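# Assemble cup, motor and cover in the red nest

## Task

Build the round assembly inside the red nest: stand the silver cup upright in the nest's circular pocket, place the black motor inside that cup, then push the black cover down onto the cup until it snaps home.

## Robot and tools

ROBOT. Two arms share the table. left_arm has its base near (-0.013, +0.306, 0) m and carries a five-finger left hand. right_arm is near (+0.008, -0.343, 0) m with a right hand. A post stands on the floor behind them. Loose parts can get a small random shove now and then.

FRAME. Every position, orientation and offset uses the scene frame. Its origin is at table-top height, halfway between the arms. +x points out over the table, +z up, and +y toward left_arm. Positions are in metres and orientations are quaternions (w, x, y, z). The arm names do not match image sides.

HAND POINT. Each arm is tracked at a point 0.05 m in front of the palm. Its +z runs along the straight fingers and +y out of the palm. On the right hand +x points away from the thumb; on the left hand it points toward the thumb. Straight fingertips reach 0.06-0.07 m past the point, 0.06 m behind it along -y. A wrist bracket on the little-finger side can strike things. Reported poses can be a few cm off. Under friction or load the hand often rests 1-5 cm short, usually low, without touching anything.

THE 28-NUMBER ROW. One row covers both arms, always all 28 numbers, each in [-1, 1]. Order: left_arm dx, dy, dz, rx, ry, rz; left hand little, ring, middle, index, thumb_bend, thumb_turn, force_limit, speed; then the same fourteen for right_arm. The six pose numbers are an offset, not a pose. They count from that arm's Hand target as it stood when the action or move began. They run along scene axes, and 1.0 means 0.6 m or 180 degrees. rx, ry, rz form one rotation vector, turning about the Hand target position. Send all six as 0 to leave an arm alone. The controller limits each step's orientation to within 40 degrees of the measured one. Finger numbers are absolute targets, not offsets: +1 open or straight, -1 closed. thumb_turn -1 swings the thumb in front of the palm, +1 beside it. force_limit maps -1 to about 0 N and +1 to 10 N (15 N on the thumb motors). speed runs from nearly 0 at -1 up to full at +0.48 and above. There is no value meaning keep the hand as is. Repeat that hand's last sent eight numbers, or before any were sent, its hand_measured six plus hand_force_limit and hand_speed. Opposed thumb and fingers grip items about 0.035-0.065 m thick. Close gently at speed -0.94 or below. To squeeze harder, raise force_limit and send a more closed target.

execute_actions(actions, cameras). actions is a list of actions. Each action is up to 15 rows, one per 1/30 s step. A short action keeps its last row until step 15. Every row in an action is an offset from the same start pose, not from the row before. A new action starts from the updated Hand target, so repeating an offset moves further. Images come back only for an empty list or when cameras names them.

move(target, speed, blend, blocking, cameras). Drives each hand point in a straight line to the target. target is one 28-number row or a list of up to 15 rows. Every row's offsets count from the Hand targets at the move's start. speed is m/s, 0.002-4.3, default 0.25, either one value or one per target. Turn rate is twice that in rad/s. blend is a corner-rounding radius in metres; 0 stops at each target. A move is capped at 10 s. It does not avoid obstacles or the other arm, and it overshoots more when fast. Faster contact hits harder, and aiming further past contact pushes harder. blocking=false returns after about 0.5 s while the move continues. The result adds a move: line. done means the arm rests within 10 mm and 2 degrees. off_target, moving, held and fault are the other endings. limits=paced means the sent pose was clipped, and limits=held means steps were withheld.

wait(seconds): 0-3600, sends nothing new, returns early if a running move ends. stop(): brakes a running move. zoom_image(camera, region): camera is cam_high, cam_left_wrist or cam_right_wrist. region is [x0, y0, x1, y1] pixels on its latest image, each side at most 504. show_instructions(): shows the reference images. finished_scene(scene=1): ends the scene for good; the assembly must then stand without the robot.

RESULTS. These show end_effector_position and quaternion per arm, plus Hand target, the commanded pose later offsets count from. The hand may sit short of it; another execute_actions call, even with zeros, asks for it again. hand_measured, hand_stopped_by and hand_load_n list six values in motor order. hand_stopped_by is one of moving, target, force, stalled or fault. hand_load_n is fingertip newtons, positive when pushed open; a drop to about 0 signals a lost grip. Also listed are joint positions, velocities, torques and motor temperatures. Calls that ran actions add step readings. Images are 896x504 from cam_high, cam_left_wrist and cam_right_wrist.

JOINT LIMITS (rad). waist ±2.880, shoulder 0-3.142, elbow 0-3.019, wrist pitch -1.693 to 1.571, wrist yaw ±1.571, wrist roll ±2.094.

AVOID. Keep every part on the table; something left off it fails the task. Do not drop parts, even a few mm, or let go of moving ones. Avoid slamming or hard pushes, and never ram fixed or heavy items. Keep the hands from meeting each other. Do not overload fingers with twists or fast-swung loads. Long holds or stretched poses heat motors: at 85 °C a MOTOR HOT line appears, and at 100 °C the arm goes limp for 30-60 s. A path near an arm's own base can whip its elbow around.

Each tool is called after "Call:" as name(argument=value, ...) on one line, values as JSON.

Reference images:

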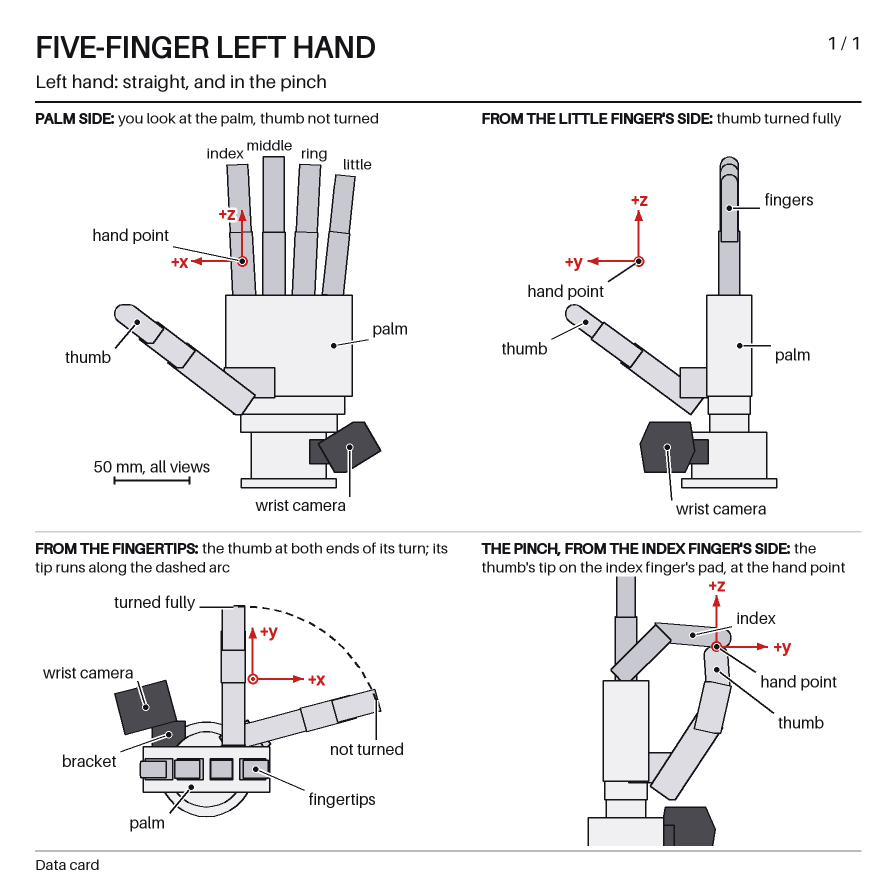

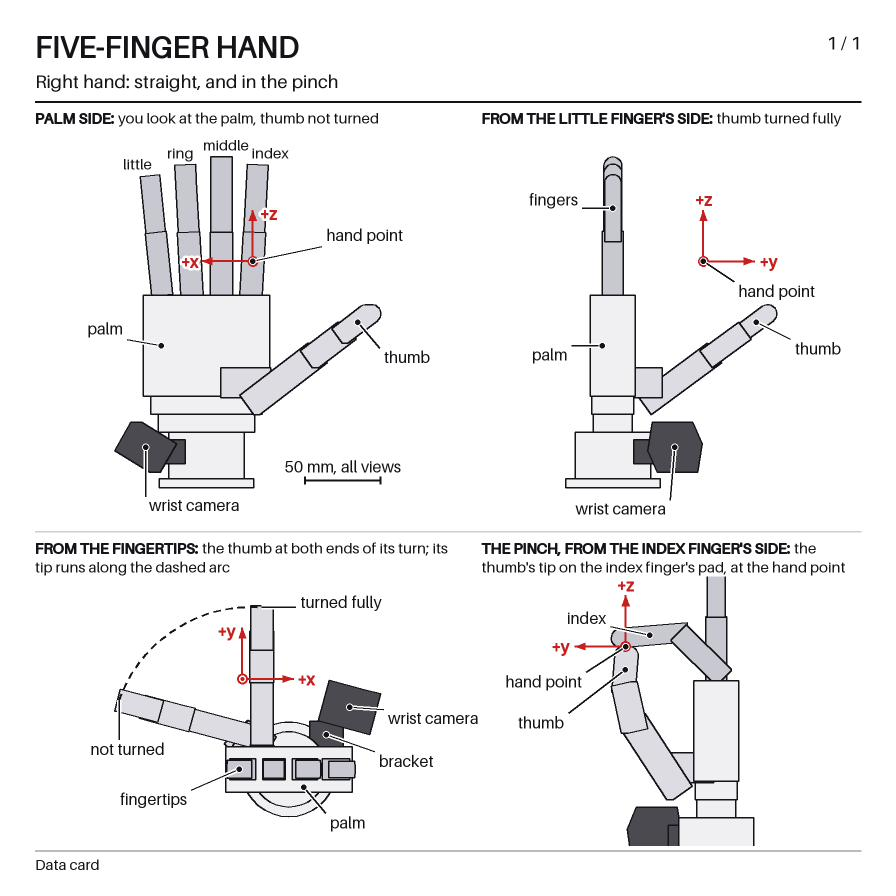

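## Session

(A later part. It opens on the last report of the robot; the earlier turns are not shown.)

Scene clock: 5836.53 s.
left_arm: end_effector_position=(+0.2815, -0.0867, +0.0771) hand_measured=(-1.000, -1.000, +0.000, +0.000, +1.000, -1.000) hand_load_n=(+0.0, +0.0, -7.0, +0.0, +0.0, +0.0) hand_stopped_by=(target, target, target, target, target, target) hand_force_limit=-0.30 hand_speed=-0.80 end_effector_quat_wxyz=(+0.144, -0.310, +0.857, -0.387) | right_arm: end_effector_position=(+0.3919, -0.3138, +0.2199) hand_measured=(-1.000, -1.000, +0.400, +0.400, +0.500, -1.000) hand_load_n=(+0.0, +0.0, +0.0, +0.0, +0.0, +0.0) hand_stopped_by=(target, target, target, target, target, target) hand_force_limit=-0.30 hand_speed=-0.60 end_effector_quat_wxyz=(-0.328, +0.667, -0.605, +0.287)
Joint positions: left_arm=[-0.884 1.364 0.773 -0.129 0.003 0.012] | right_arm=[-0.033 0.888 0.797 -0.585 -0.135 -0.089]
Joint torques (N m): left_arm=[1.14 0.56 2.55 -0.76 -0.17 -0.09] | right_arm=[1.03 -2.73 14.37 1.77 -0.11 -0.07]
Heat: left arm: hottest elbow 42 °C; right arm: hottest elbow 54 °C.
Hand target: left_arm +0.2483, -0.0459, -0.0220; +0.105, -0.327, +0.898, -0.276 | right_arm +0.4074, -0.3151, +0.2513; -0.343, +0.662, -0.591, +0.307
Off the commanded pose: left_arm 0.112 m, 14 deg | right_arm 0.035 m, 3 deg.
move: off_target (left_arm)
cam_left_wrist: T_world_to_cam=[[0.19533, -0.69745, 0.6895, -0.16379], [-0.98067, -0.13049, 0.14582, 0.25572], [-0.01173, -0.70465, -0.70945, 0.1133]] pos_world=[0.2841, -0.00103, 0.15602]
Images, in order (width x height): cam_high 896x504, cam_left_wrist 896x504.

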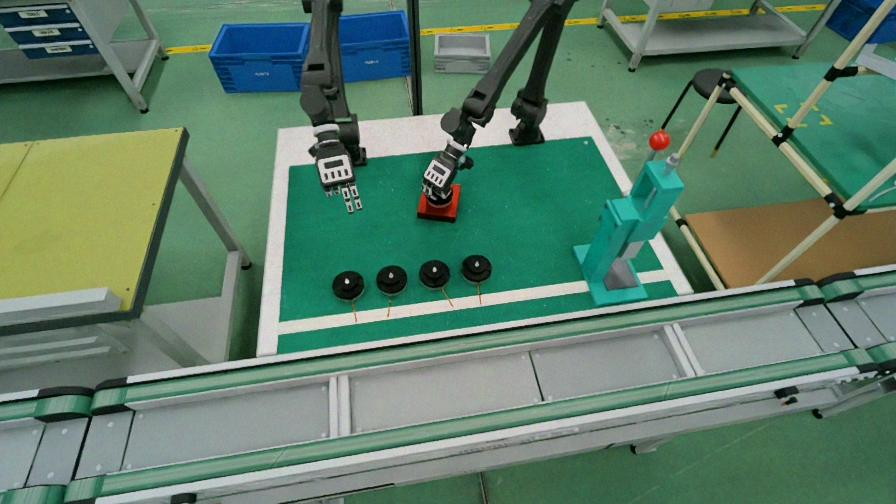

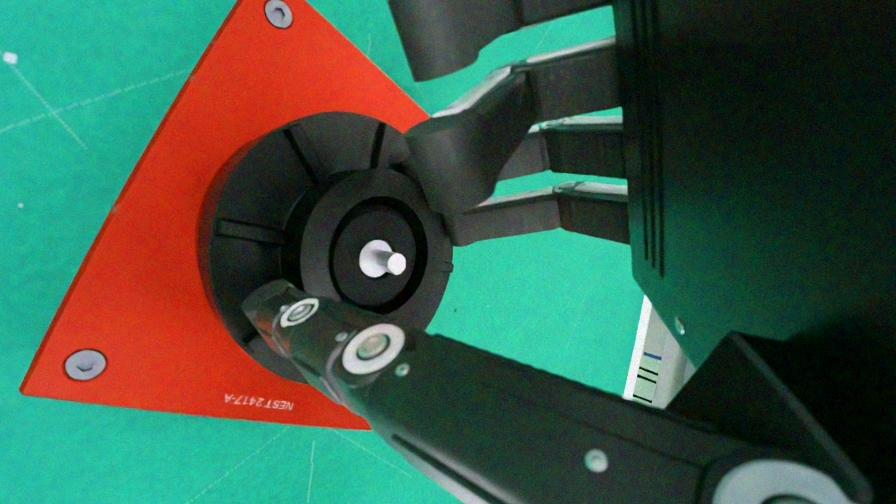

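Call:
move(target=[0.0553,-0.068,0.198,-0.0609,-0.0484,0,-1,-1,0.0,0.0,1,-1,-0.3,-0.8,0,0,0,0,0,0,-1,-1,0.4,0.4,0.5,-1,-0.3,-0.6], speed=0.05, cameras=["cam_left_wrist","cam_high"])

Call:
zoom_image(camera="cam_high", region=[425, 180, 455, 215])

Call:
zoom_image(camera="cam_left_wrist", region=[200, 90, 500, 390])

Scene clock: 5954.07 s.
left_arm: end_effector_position=(+0.2797, -0.0828, +0.0848) hand_measured=(-1.000, -1.000, +0.000, +0.000, +1.000, -1.000) hand_load_n=(+0.0, +0.0, +4.0, +0.0, +0.0, +0.0) hand_stopped_by=(target, target, target, target, target, target) hand_force_limit=-0.30 hand_speed=-0.80 end_effector_quat_wxyz=(+0.145, -0.312, +0.858, -0.381) | right_arm: end_effector_position=(+0.3919, -0.3138, +0.2199) hand_measured=(-1.000, -1.000, +0.400, +0.400, +0.500, -1.000) hand_load_n=(+0.0, +0.0, +0.0, +0.0, +0.0, +0.0) hand_stopped_by=(target, target, target, target, target, target) hand_force_limit=-0.30 hand_speed=-0.60 end_effector_quat_wxyz=(-0.328, +0.667, -0.605, +0.287)
Joint positions: left_arm=[-0.884 1.343 0.782 -0.17 -0.003 0.012] | right_arm=[-0.033 0.888 0.797 -0.585 -0.135 -0.089]
Joint torques (N m): left_arm=[1.26 -6.42 9.05 0.85 0.1 -0.16] | right_arm=[1.03 -2.78 14.38 1.78 -0.12 -0.07]
Motor temperatures (°C): left_arm=[28 30 39 29 31 27] | right_arm=[30 29 55 30 28 29]
Heat: left arm: hottest elbow 39 °C; right arm: hottest elbow 55 °C.
Hand target: left_arm +0.2815, -0.0867, +0.0968; +0.142, -0.314, +0.856, -0.385 | right_arm +0.4074, -0.3151, +0.2513; -0.343, +0.662, -0.591, +0.307
Off the commanded pose: left_arm 0.013 m, 1 deg | right_arm 0.035 m, 3 deg.
move: off_target (left_arm)
cam_left_wrist: T_world_to_cam=[[0.20123, -0.70393, 0.68117, -0.16747], [-0.97948, -0.13658, 0.14821, 0.25239], [-0.01129, -0.69702, -0.71697, 0.12267]] pos_world=[0.28229, 0.00209, 0.16462]
Images, in order (width x height): cam_high 896x504, cam_left_wrist 896x504.

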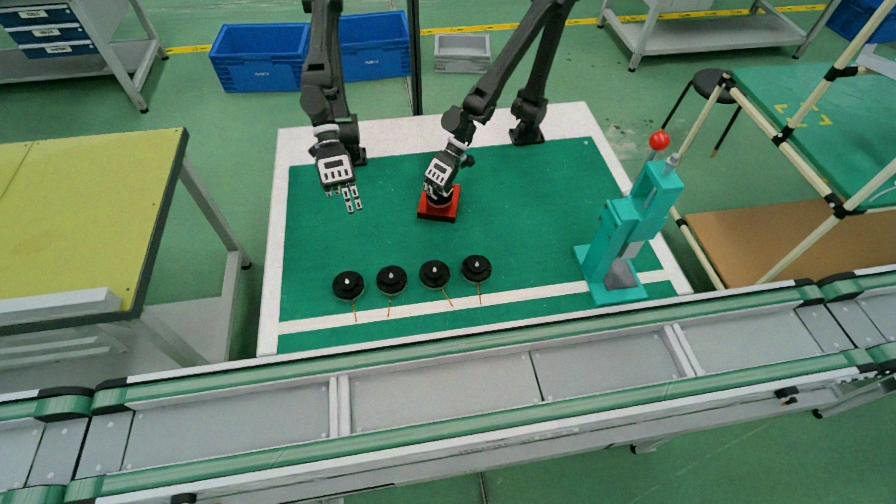

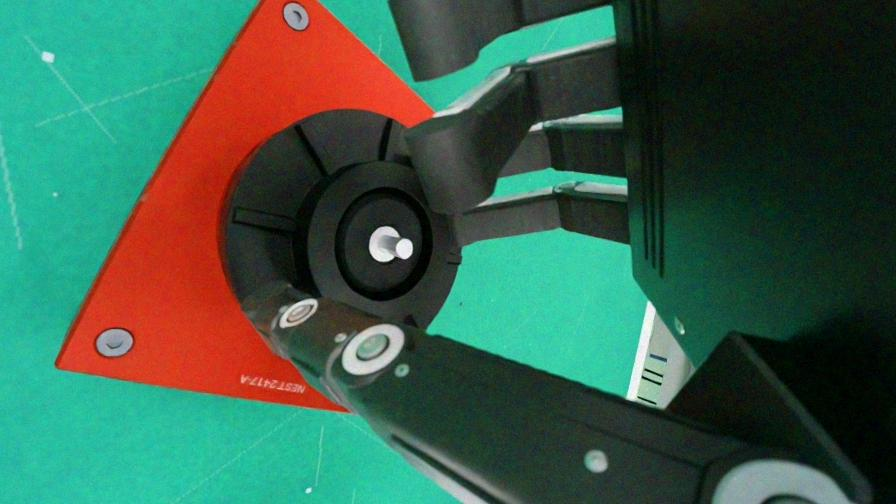

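Scaled by 14.400 from the camera's image (finer frame: 1280x720).

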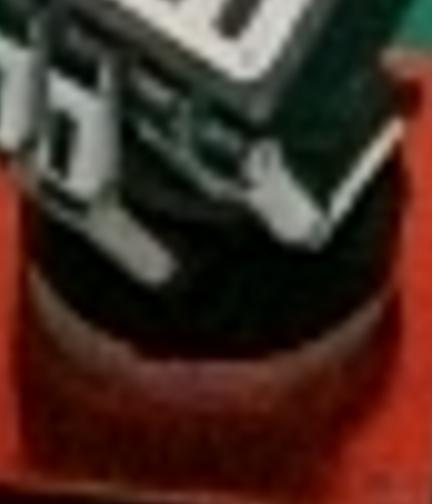

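Scaled by 1.680 from the camera's image (finer frame: 1280x720).

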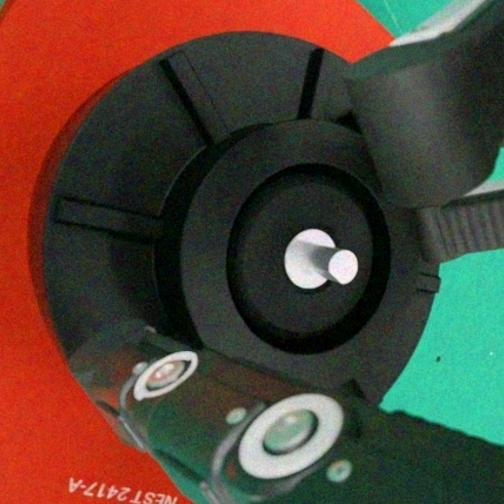

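Call:
move(target=[0.0,0.0,0.06,0,0,0,-1,-1,0.3,0.3,1,-1,-0.3,-0.8,0,0,0,0,0,0,-1,-1,0.4,0.4,0.5,-1,-0.3,-0.6], speed=0.04, cameras=["cam_left_wrist","cam_high"])

Call:
zoom_image(camera="cam_high", region=[425, 180, 455, 215])

Call:
zoom_image(camera="cam_left_wrist", region=[200, 90, 500, 390])

Scene clock: 5969.13 s.
left_arm: end_effector_position=(+0.2680, -0.0721, +0.1033) hand_measured=(-1.000, -1.000, +0.300, +0.300, +1.000, -1.000) hand_load_n=(+0.0, +0.0, +0.0, +0.0, +0.0, +0.0) hand_stopped_by=(target, target, target, target, target, target) hand_force_limit=-0.30 hand_speed=-0.80 end_effector_quat_wxyz=(+0.134, -0.313, +0.868, -0.361) | right_arm: end_effector_position=(+0.3919, -0.3138, +0.2199) hand_measured=(-1.000, -1.000, +0.400, +0.400, +0.500, -1.000) hand_load_n=(+0.0, +0.5, +0.0, +0.0, +0.0, +0.0) hand_stopped_by=(target, target, target, target, target, target) hand_force_limit=-0.30 hand_speed=-0.60 end_effector_quat_wxyz=(-0.328, +0.667, -0.605, +0.287)
Joint positions: left_arm=[-0.886 1.291 0.812 -0.302 0.003 0.012] | right_arm=[-0.033 0.888 0.797 -0.585 -0.135 -0.089]
Joint torques (N m): left_arm=[1.14 -6.24 11.18 1.51 0.11 -0.17] | right_arm=[1.08 -2.73 14.39 1.8 -0.12 -0.06]
Motor temperatures (°C): left_arm=[28 30 40 29 31 27] | right_arm=[30 29 55 30 28 29]
Heat: left arm: hottest elbow 40 °C; right arm: hottest elbow 55 °C.
Hand target: left_arm +0.2815, -0.0867, +0.1328; +0.142, -0.314, +0.856, -0.385 | right_arm +0.4074, -0.3151, +0.2513; -0.343, +0.662, -0.591, +0.307
Off the commanded pose: left_arm 0.036 m, 3 deg | right_arm 0.035 m, 3 deg.
move: off_target (left_arm)
cam_left_wrist: T_world_to_cam=[[0.22026, -0.72827, 0.64893, -0.17374], [-0.97458, -0.1364, 0.17772, 0.23532], [-0.04091, -0.67158, -0.7398, 0.15537]] pos_world=[0.27396, 0.00991, 0.18587]
Images, in order (width x height): cam_high 896x504, cam_left_wrist 896x504.

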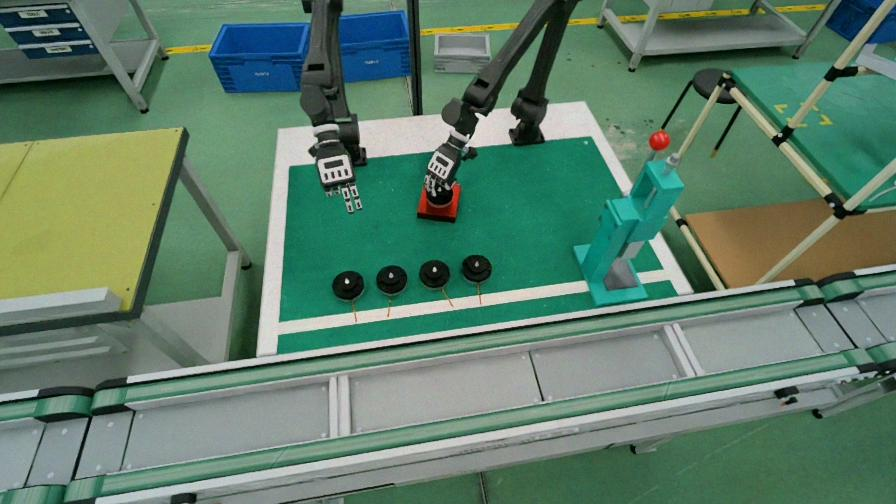

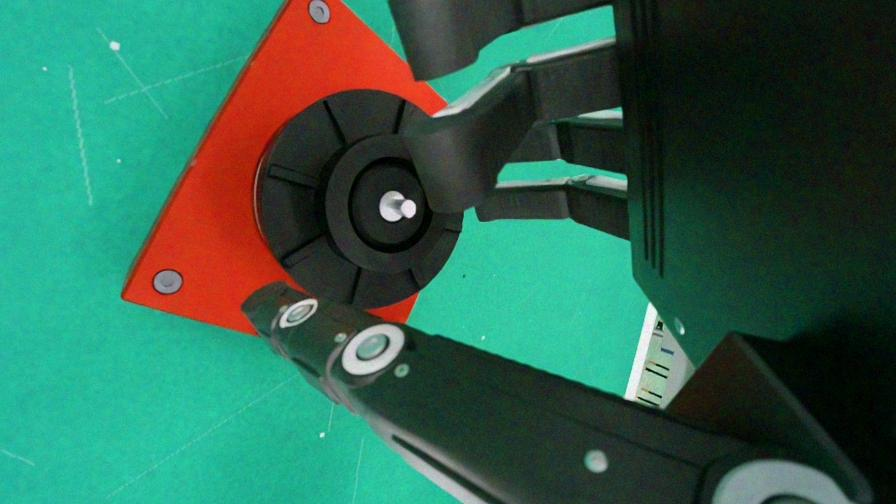

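Scaled by 14.400 from the camera's image (finer frame: 1280x720).

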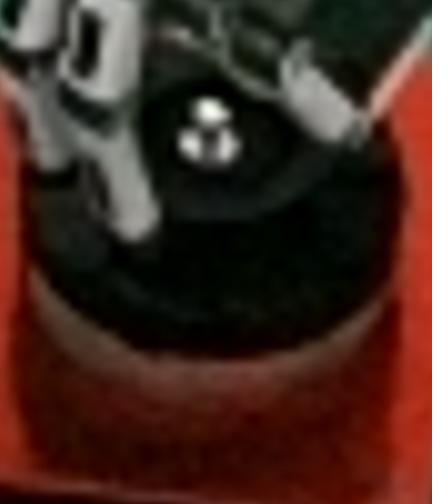

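Scaled by 1.680 from the camera's image (finer frame: 1280x720).

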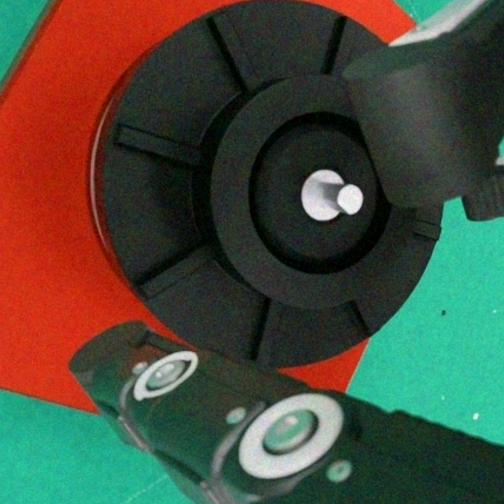

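Call:
move(target=[-0.02,0.02,0.12,0,0,0,-1,-1,0.3,0.3,1,-1,-0.3,-0.8,0,0,0,0,0,0,-1,-1,0.4,0.4,0.5,-1,-0.3,-0.6], speed=0.08, cameras=["cam_left_wrist","cam_high"])

Call:
zoom_image(camera="cam_high", region=[420, 175, 460, 215])

Call:
zoom_image(camera="cam_left_wrist", region=[270, 50, 470, 250])

Scene clock: 6035.03 s.
left_arm: end_effector_position=(+0.2599, -0.0625, +0.1746) hand_measured=(-1.000, -1.000, +0.300, +0.300, +1.000, -1.000) hand_load_n=(+0.0, +0.0, +0.0, +0.0, +0.0, +0.0) hand_stopped_by=(target, target, target, target, target, target) hand_force_limit=-0.30 hand_speed=-0.80 end_effector_quat_wxyz=(+0.134, -0.313, +0.868, -0.362) | right_arm: end_effector_position=(+0.3919, -0.3138, +0.2199) hand_measured=(-1.000, -1.000, +0.400, +0.400, +0.500, -1.000) hand_load_n=(+0.0, +0.0, +0.0, +0.0, +0.0, +0.0) hand_stopped_by=(target, target, target, target, target, target) hand_force_limit=-0.30 hand_speed=-0.60 end_effector_quat_wxyz=(-0.328, +0.667, -0.605, +0.287)
Joint positions: left_arm=[-0.886 1.177 0.918 -0.52 0.003 0.012] | right_arm=[-0.033 0.888 0.797 -0.585 -0.135 -0.089]
Joint torques (N m): left_arm=[1.03 -5.6 11.93 1.46 0 -0.21] | right_arm=[1.08 -2.78 14.37 1.8 -0.12 -0.06]
Motor temperatures (°C): left_arm=[28 31 49 28 31 27] | right_arm=[30 29 55 30 28 29]
Heat: left arm: hottest elbow 49 °C; right arm: hottest elbow 55 °C.
Hand target: left_arm +0.2695, -0.0747, +0.2048; +0.142, -0.314, +0.856, -0.385 | right_arm +0.4074, -0.3151, +0.2513; -0.343, +0.662, -0.591, +0.307
Off the commanded pose: left_arm 0.034 m, 3 deg | right_arm 0.035 m, 3 deg.
move: off_target (left_arm)
cam_left_wrist: T_world_to_cam=[[0.21963, -0.72747, 0.65004, -0.21121], [-0.97475, -0.13617, 0.17695, 0.21623], [-0.04021, -0.67249, -0.73901, 0.21385]] pos_world=[0.26576, 0.01961, 0.25707]
Images, in order (width x height): cam_high 896x504, cam_left_wrist 896x504.

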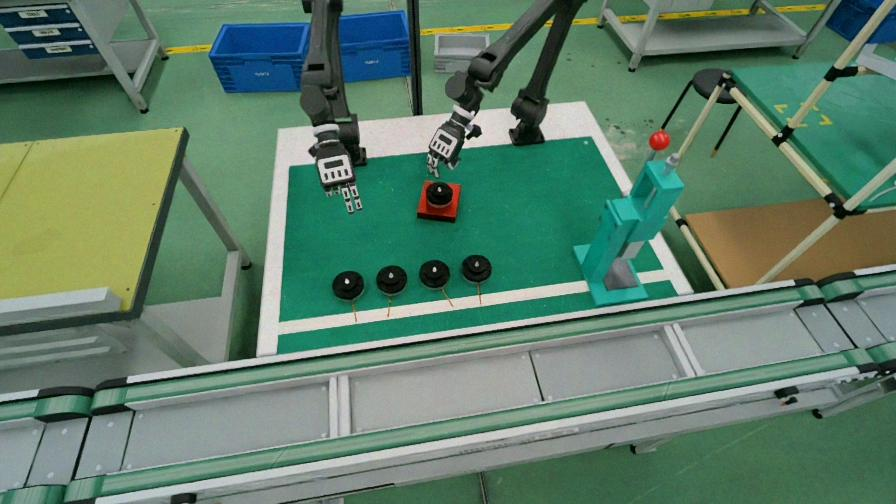

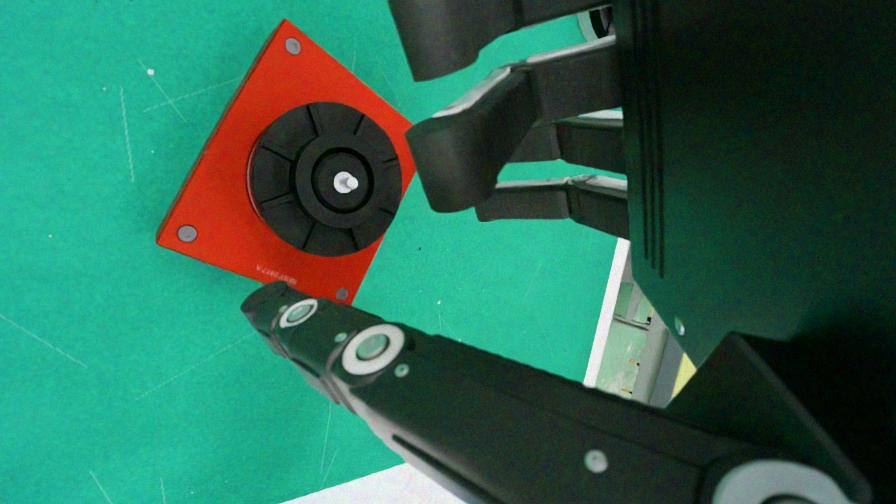

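Scaled by 12.600 from the camera's image (finer frame: 1280x720).

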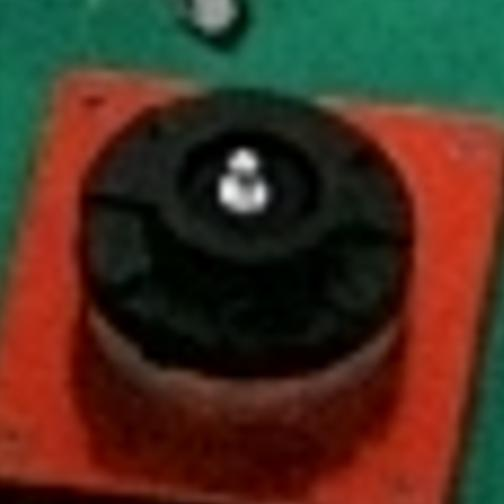

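Scaled by 2.520 from the camera's image (finer frame: 1280x720).

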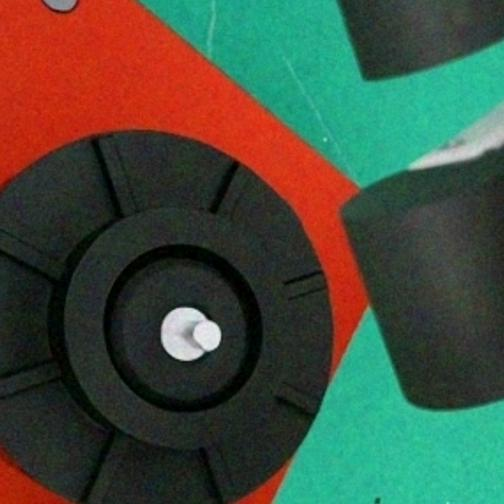

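I'll check the current state before preparing the press.

Call:
execute_actions(actions=[])

Scene clock: 6062.23 s.
left_arm: end_effector_position=(+0.2599, -0.0625, +0.1746) hand_measured=(-1.000, -1.000, +0.300, +0.300, +1.000, -1.000) hand_load_n=(+0.0, +0.0, +0.0, +0.0, +0.0, +0.0) hand_stopped_by=(target, target, target, target, target, target) hand_force_limit=-0.30 hand_speed=-0.80 end_effector_quat_wxyz=(+0.134, -0.313, +0.868, -0.362) | right_arm: end_effector_position=(+0.3919, -0.3138, +0.2199) hand_measured=(-1.000, -1.000, +0.400, +0.400, +0.500, -1.000) hand_load_n=(+0.0, +0.0, +0.0, +0.0, +0.0, +0.0) hand_stopped_by=(target, target, target, target, target, target) hand_force_limit=-0.30 hand_speed=-0.60 end_effector_quat_wxyz=(-0.328, +0.667, -0.605, +0.287)
Joint positions: left_arm=[-0.886 1.177 0.918 -0.52 0.003 0.012] | right_arm=[-0.033 0.888 0.797 -0.585 -0.135 -0.089]
Joint velocities: within noise
Joint torques (N m): left_arm=[1.14 -5.36 11.85 1.44 -0.02 -0.2] | right_arm=[1.08 -2.67 14.38 1.8 -0.12 -0.06]
Motor temperatures (°C): left_arm=[28 31 48 28 31 27] | right_arm=[30 29 55 30 28 29]
Heat: left arm: hottest elbow 48 °C; right arm: hottest elbow 55 °C.
Hand target: left_arm +0.2695, -0.0747, +0.2048; +0.142, -0.314, +0.856, -0.385 | right_arm +0.4074, -0.3151, +0.2513; -0.343, +0.662, -0.591, +0.307
Off the commanded pose: left_arm 0.034 m, 3 deg | right_arm 0.035 m, 3 deg.
camera_calibration:
cam_left_wrist: T_world_to_cam=[[0.21963, -0.72747, 0.65004, -0.21121], [-0.97475, -0.13617, 0.17695, 0.21623], [-0.04021, -0.67249, -0.73901, 0.21385]] pos_world=[0.26576, 0.01961, 0.25707]
cam_right_wrist: T_world_to_cam=[[-0.52988, -0.33457, -0.77928, 0.2776], [-0.64343, 0.7572, 0.11241, 0.46891], [0.55247, 0.56098, -0.61651, 0.20826]] pos_world=[0.33375, -0.37901, 0.29201]

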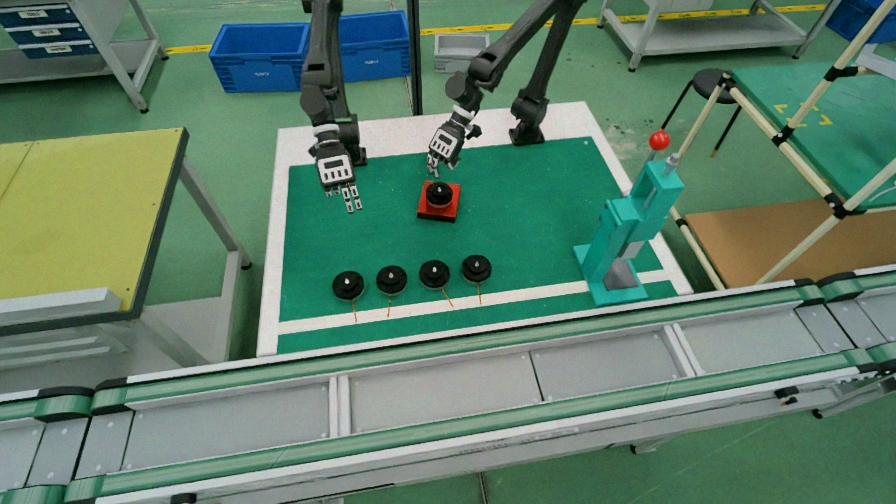

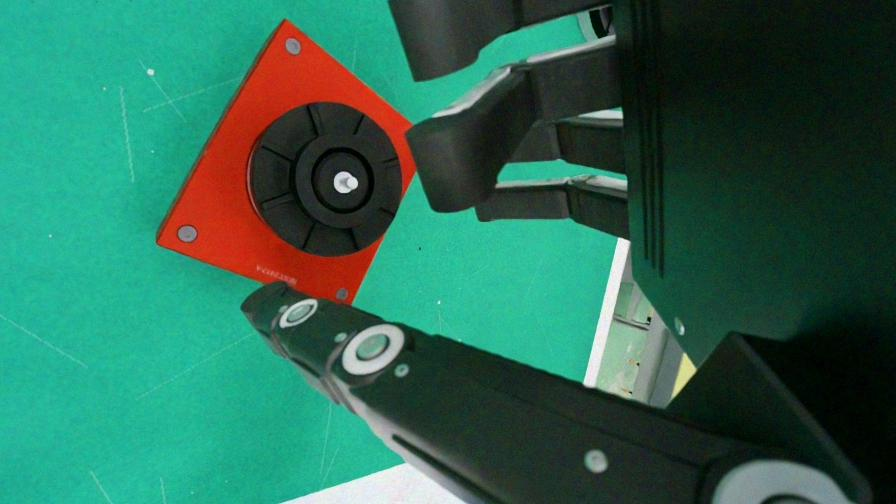

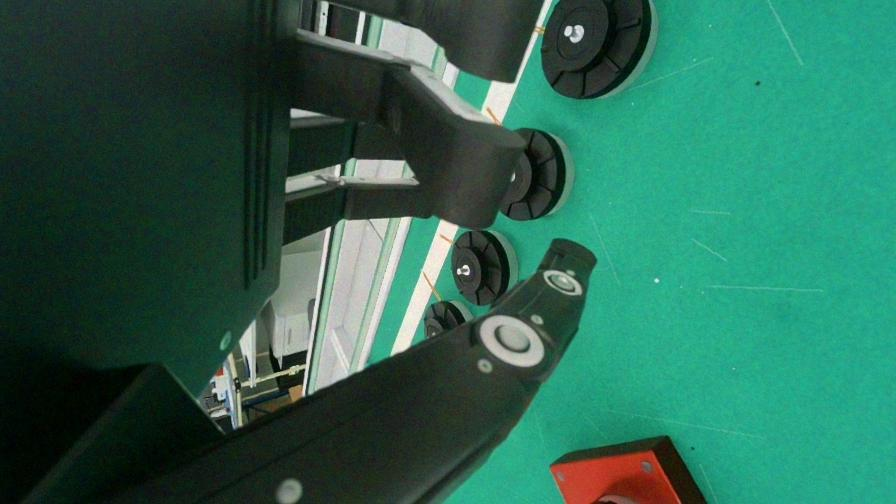

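Call:
move(target=[0,0,0.15,0,0,0,-1,-1,0.3,0.3,1,-1,-0.3,-0.8, 0,0,0,0,0,0,-1,-1,0.4,0.4,0.5,-1,-0.3,-0.6], speed=0.15)

Scene clock: 6079.17 s.
left_arm: end_effector_position=(+0.2635, -0.0668, +0.2677) hand_measured=(-1.000, -1.000, +0.300, +0.300, +1.000, -1.000) hand_load_n=(+0.0, +0.0, +0.0, +0.0, +0.0, +0.0) hand_stopped_by=(target, target, target, target, target, target) hand_force_limit=-0.30 hand_speed=-0.80 end_effector_quat_wxyz=(+0.135, -0.312, +0.866, -0.366) | right_arm: end_effector_position=(+0.3919, -0.3138, +0.2199) hand_measured=(-1.000, -1.000, +0.400, +0.400, +0.500, -1.000) hand_load_n=(+0.0, +0.0, +0.0, +0.0, +0.0, +0.0) hand_stopped_by=(target, target, target, target, target, target) hand_force_limit=-0.30 hand_speed=-0.60 end_effector_quat_wxyz=(-0.328, +0.667, -0.605, +0.287)
Joint positions: left_arm=[-0.886 1.153 1.142 -0.759 0.003 0.012] | right_arm=[-0.033 0.888 0.797 -0.585 -0.135 -0.089]
Joint torques (N m): left_arm=[1.08 -4.66 12.16 1.46 0.01 -0.17] | right_arm=[1.08 -2.67 14.39 1.8 -0.12 -0.06]
Motor temperatures (°C): left_arm=[28 31 49 28 31 27] | right_arm=[30 29 55 30 28 29]
Heat: left arm: hottest elbow 49 °C; right arm: hottest elbow 55 °C.
Hand target: left_arm +0.2695, -0.0747, +0.2948; +0.142, -0.314, +0.856, -0.385 | right_arm +0.4074, -0.3151, +0.2513; -0.343, +0.662, -0.591, +0.307
Off the commanded pose: left_arm 0.029 m, 3 deg | right_arm 0.035 m, 3 deg.
move: off_target (left_arm)

Call:
move(target=[-0.0905,0.059,-0.07,0.2102,0.1685,-0.0174,1,-1,-1,1,1,-1,-0.3,-0.5, 0,0,0,0,0,0,-1,-1,0.4,0.4,0.5,-1,-0.3,-0.6], speed=0.15, cameras=["all"])

Scene clock: 6092.43 s.
left_arm: end_effector_position=(+0.2090, -0.0282, +0.2370) hand_measured=(+1.000, -1.000, -1.000, +1.000, +1.000, -1.000) hand_load_n=(-0.5, +0.0, +0.0, +0.0, +0.0, +0.0) hand_stopped_by=(target, target, target, target, target, target) hand_force_limit=-0.30 hand_speed=-0.50 end_effector_quat_wxyz=(-0.009, -0.320, +0.947, +0.019) | right_arm: end_effector_position=(+0.3919, -0.3138, +0.2199) hand_measured=(-1.000, -1.000, +0.400, +0.400, +0.500, -1.000) hand_load_n=(+0.0, +0.0, +0.0, +0.0, +0.0, +0.0) hand_stopped_by=(target, target, target, target, target, target) hand_force_limit=-0.30 hand_speed=-0.60 end_effector_quat_wxyz=(-0.328, +0.667, -0.605, +0.287)
Joint positions: left_arm=[-0.927 1.57 1.558 -1.601 0.003 0.012] | right_arm=[-0.033 0.888 0.797 -0.585 -0.135 -0.089]
Joint torques (N m): left_arm=[0.21 -8.64 10.85 0.16 0.02 -0.09] | right_arm=[1.14 -2.73 14.37 1.8 -0.12 -0.06]
Motor temperatures (°C): left_arm=[28 31 49 28 31 27] | right_arm=[30 29 55 30 28 29]
Heat: left arm: hottest elbow 49 °C; right arm: hottest elbow 55 °C.
Hand target: left_arm +0.2152, -0.0393, +0.2528; -0.001, -0.317, +0.949, +0.001 | right_arm +0.4074, -0.3151, +0.2513; -0.343, +0.662, -0.591, +0.307
Off the commanded pose: left_arm 0.020 m, 2 deg | right_arm 0.035 m, 3 deg.
move: off_target (left_arm)
cam_left_wrist: T_world_to_cam=[[0.34509, -0.9352, -0.07941, -0.07487], [-0.79194, -0.33554, 0.51013, 0.03746], [-0.50372, -0.11316, -0.85642, 0.42154]] pos_world=[0.26784, -0.00975, 0.33596]
cam_right_wrist: T_world_to_cam=[[-0.52988, -0.33457, -0.77928, 0.2776], [-0.64343, 0.7572, 0.11241, 0.46891], [0.55247, 0.56098, -0.61651, 0.20826]] pos_world=[0.33375, -0.37901, 0.29201]

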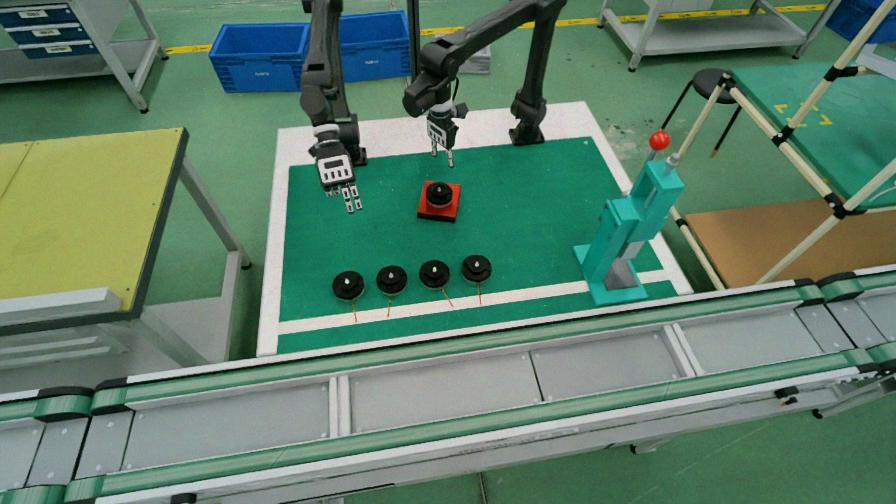

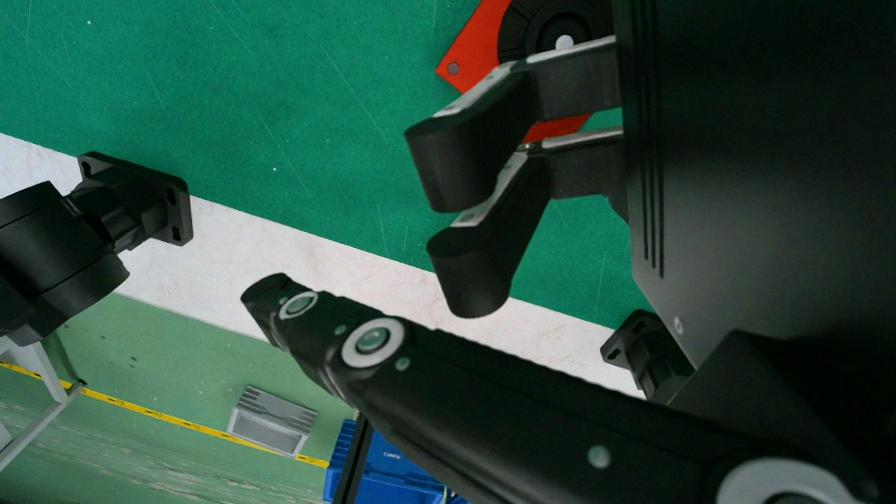

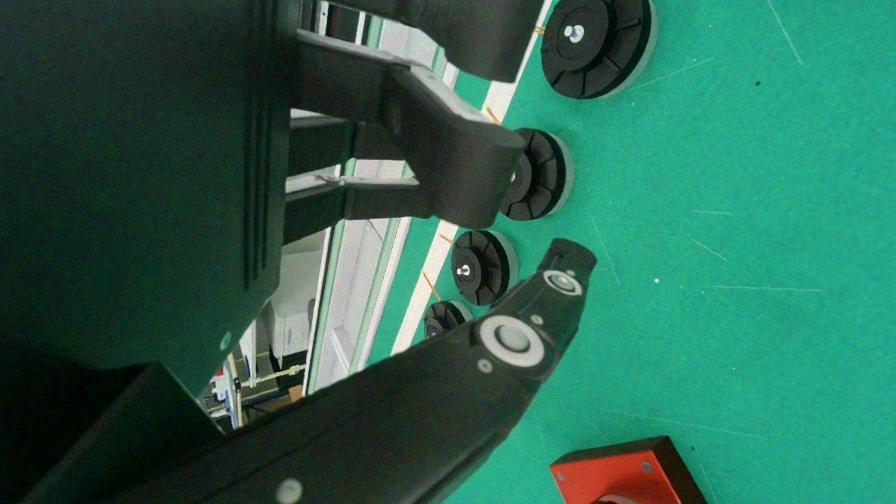

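Call:
move(target=[0.0193,-0.012,-0.095,-0.029,0.0198,0,1,-1,-1,1,1,-1,-0.3,-0.5, 0,0,0,0,0,0,-1,-1,0.4,0.4,0.5,-1,-0.3,-0.6], speed=0.1, cameras=["cam_high","cam_left_wrist"])

Call:
zoom_image(camera="cam_high", region=[390, 110, 490, 220])

Scene clock: 6132.17 s.
left_arm: end_effector_position=(+0.2202, -0.0438, +0.1962) hand_measured=(+1.000, -1.000, -1.000, +1.000, +1.000, -1.000) hand_load_n=(+0.0, +0.0, +0.0, +0.0, +0.0, +0.0) hand_stopped_by=(target, target, target, target, target, target) hand_force_limit=-0.30 hand_speed=-0.50 end_effector_quat_wxyz=(-0.046, -0.321, +0.946, -0.022) | right_arm: end_effector_position=(+0.3919, -0.3138, +0.2199) hand_measured=(-1.000, -1.000, +0.400, +0.400, +0.500, -1.000) hand_load_n=(+0.0, +0.5, +0.0, +0.0, +0.0, +0.0) hand_stopped_by=(target, target, target, target, target, target) hand_force_limit=-0.30 hand_speed=-0.60 end_effector_quat_wxyz=(-0.328, +0.667, -0.605, +0.287)
Joint positions: left_arm=[-0.889 1.591 1.475 -1.448 0.101 0.047] | right_arm=[-0.033 0.888 0.797 -0.585 -0.135 -0.089]
Joint torques (N m): left_arm=[1.67 -9.11 7.69 1.26 0.15 0.11] | right_arm=[1.08 -2.78 14.39 1.8 -0.12 -0.07]
Motor temperatures (°C): left_arm=[28 31 51 28 31 27] | right_arm=[30 29 55 30 28 29]
Heat: left arm: hottest elbow 51 °C; right arm: hottest elbow 55 °C.
Hand target: left_arm +0.2267, -0.0465, +0.1958; -0.045, -0.316, +0.947, -0.033 | right_arm +0.4074, -0.3151, +0.2513; -0.343, +0.662, -0.591, +0.307
Off the commanded pose: left_arm 0.007 m, 1 deg | right_arm 0.035 m, 3 deg.
move: done
cam_left_wrist: T_world_to_cam=[[0.34788, -0.93754, 0.00058, -0.11295], [-0.76621, -0.28395, 0.57644, 0.04552], [-0.54028, -0.20097, -0.81714, 0.38702]] pos_world=[0.28327, -0.01519, 0.29007]

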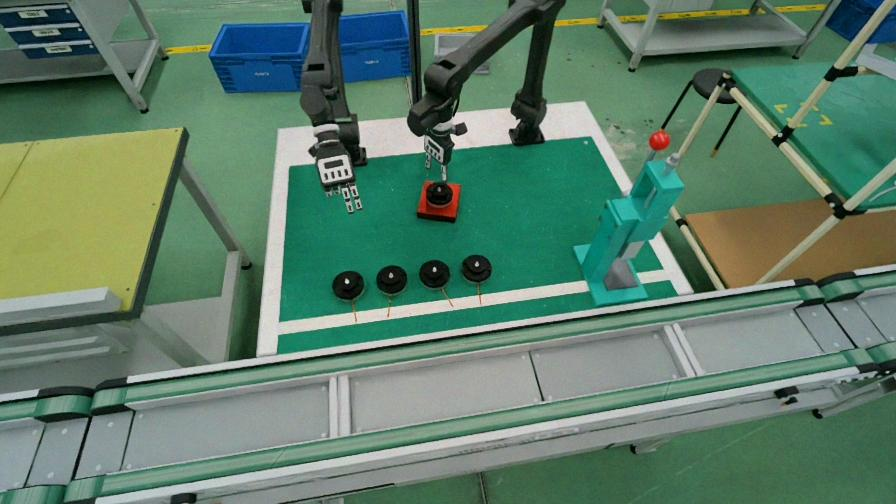

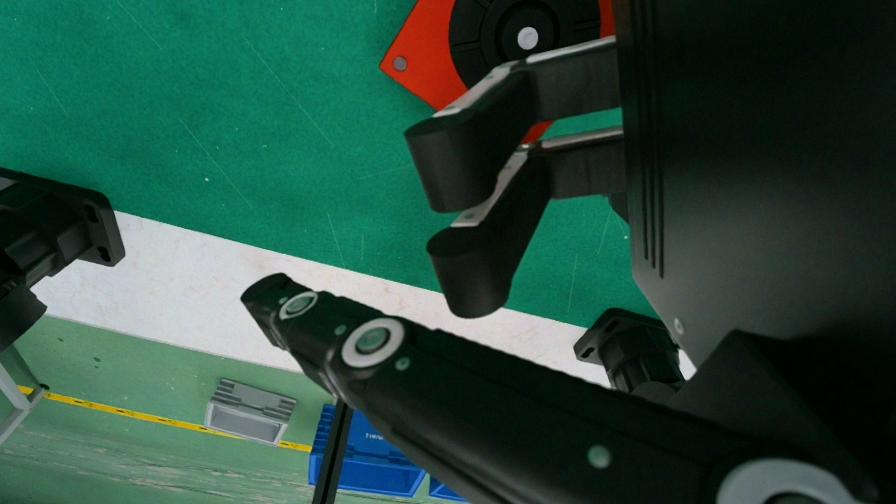

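Scaled by 4.582 from the camera's image (finer frame: 1280x720).

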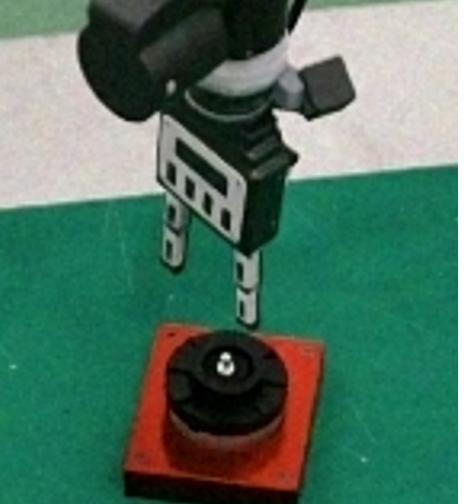

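Call:
move(target=[0.0007,0.014,-0.0667,0,0,0,1,-1,-1,1,1,-1,-0.3,-0.5, 0,0,0,0,0,0,-1,-1,0.4,0.4,0.5,-1,-0.3,-0.6], speed=0.06, cameras=["cam_high","cam_left_wrist"])

Call:
zoom_image(camera="cam_high", region=[410, 150, 470, 220])

Scene clock: 6148.97 s.
left_arm: end_effector_position=(+0.2190, -0.0372, +0.1573) hand_measured=(+1.000, -1.000, -1.000, +1.000, +1.000, -1.000) hand_load_n=(+0.0, +0.0, +0.0, -0.5, +0.0, +0.0) hand_stopped_by=(target, target, target, target, target, target) hand_force_limit=-0.30 hand_speed=-0.50 end_effector_quat_wxyz=(-0.045, -0.318, +0.947, -0.024) | right_arm: end_effector_position=(+0.3919, -0.3138, +0.2199) hand_measured=(-1.000, -1.000, +0.400, +0.400, +0.500, -1.000) hand_load_n=(+0.0, +0.0, +0.0, +0.0, +0.0, +0.0) hand_stopped_by=(target, target, target, target, target, target) hand_force_limit=-0.30 hand_speed=-0.60 end_effector_quat_wxyz=(-0.328, +0.667, -0.605, +0.287)
Joint positions: left_arm=[-0.883 1.591 1.372 -1.342 0.101 0.059] | right_arm=[-0.033 0.888 0.797 -0.585 -0.135 -0.089]
Joint torques (N m): left_arm=[2.2 -8.76 7.41 1.22 0.18 0.11] | right_arm=[1.03 -2.67 14.39 1.8 -0.11 -0.07]
Motor temperatures (°C): left_arm=[28 31 48 28 31 27] | right_arm=[30 29 55 30 28 29]
Heat: left arm: hottest elbow 48 °C; right arm: hottest elbow 55 °C.
Hand target: left_arm +0.2272, -0.0381, +0.1557; -0.045, -0.316, +0.947, -0.033 | right_arm +0.4074, -0.3151, +0.2513; -0.343, +0.662, -0.591, +0.307
Off the commanded pose: left_arm 0.008 m, 1 deg | right_arm 0.035 m, 3 deg.
move: done
cam_left_wrist: T_world_to_cam=[[0.34215, -0.93963, 0.00456, -0.10577], [-0.76956, -0.27743, 0.57516, 0.07005], [-0.53917, -0.2003, -0.81803, 0.3557]] pos_world=[0.28188, -0.0087, 0.25117]

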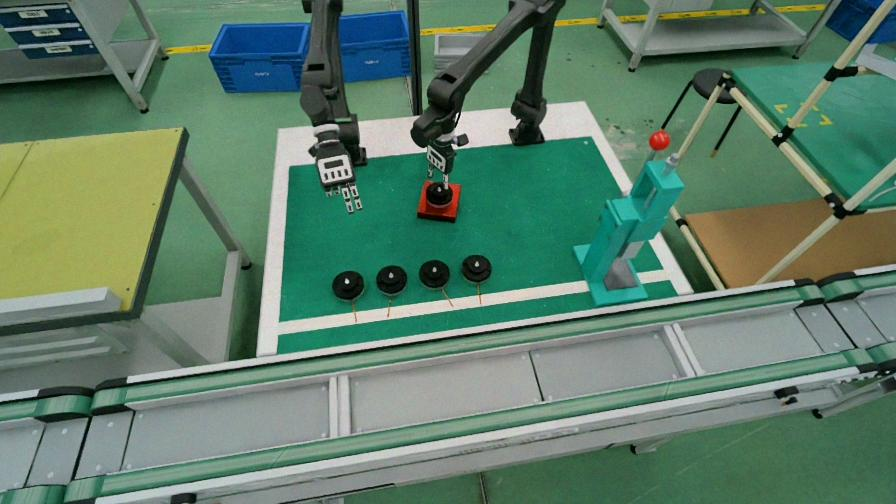

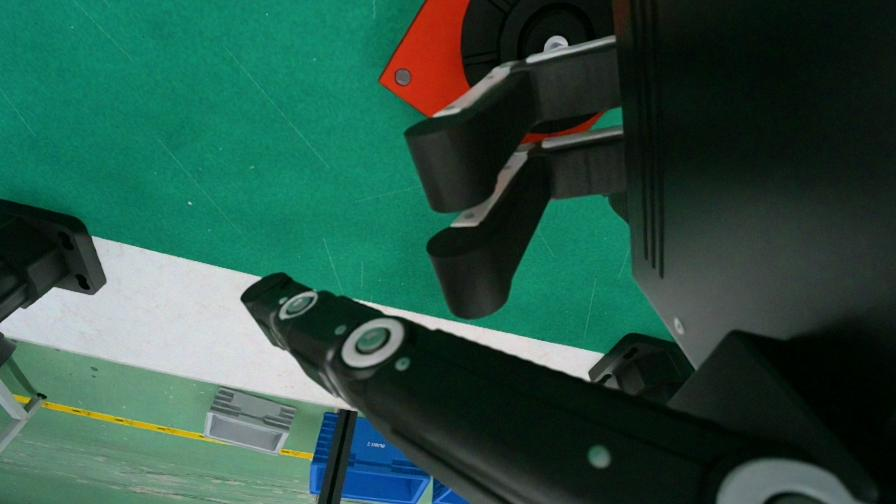

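Scaled by 7.200 from the camera's image (finer frame: 1280x720).

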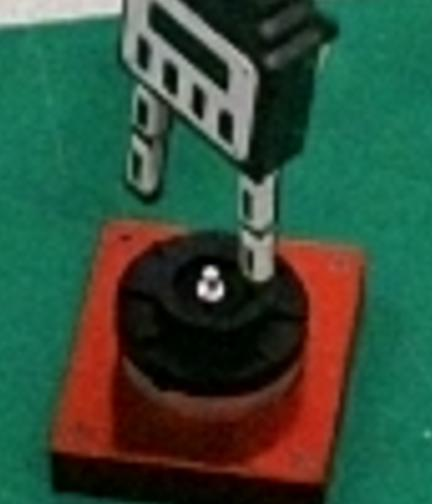

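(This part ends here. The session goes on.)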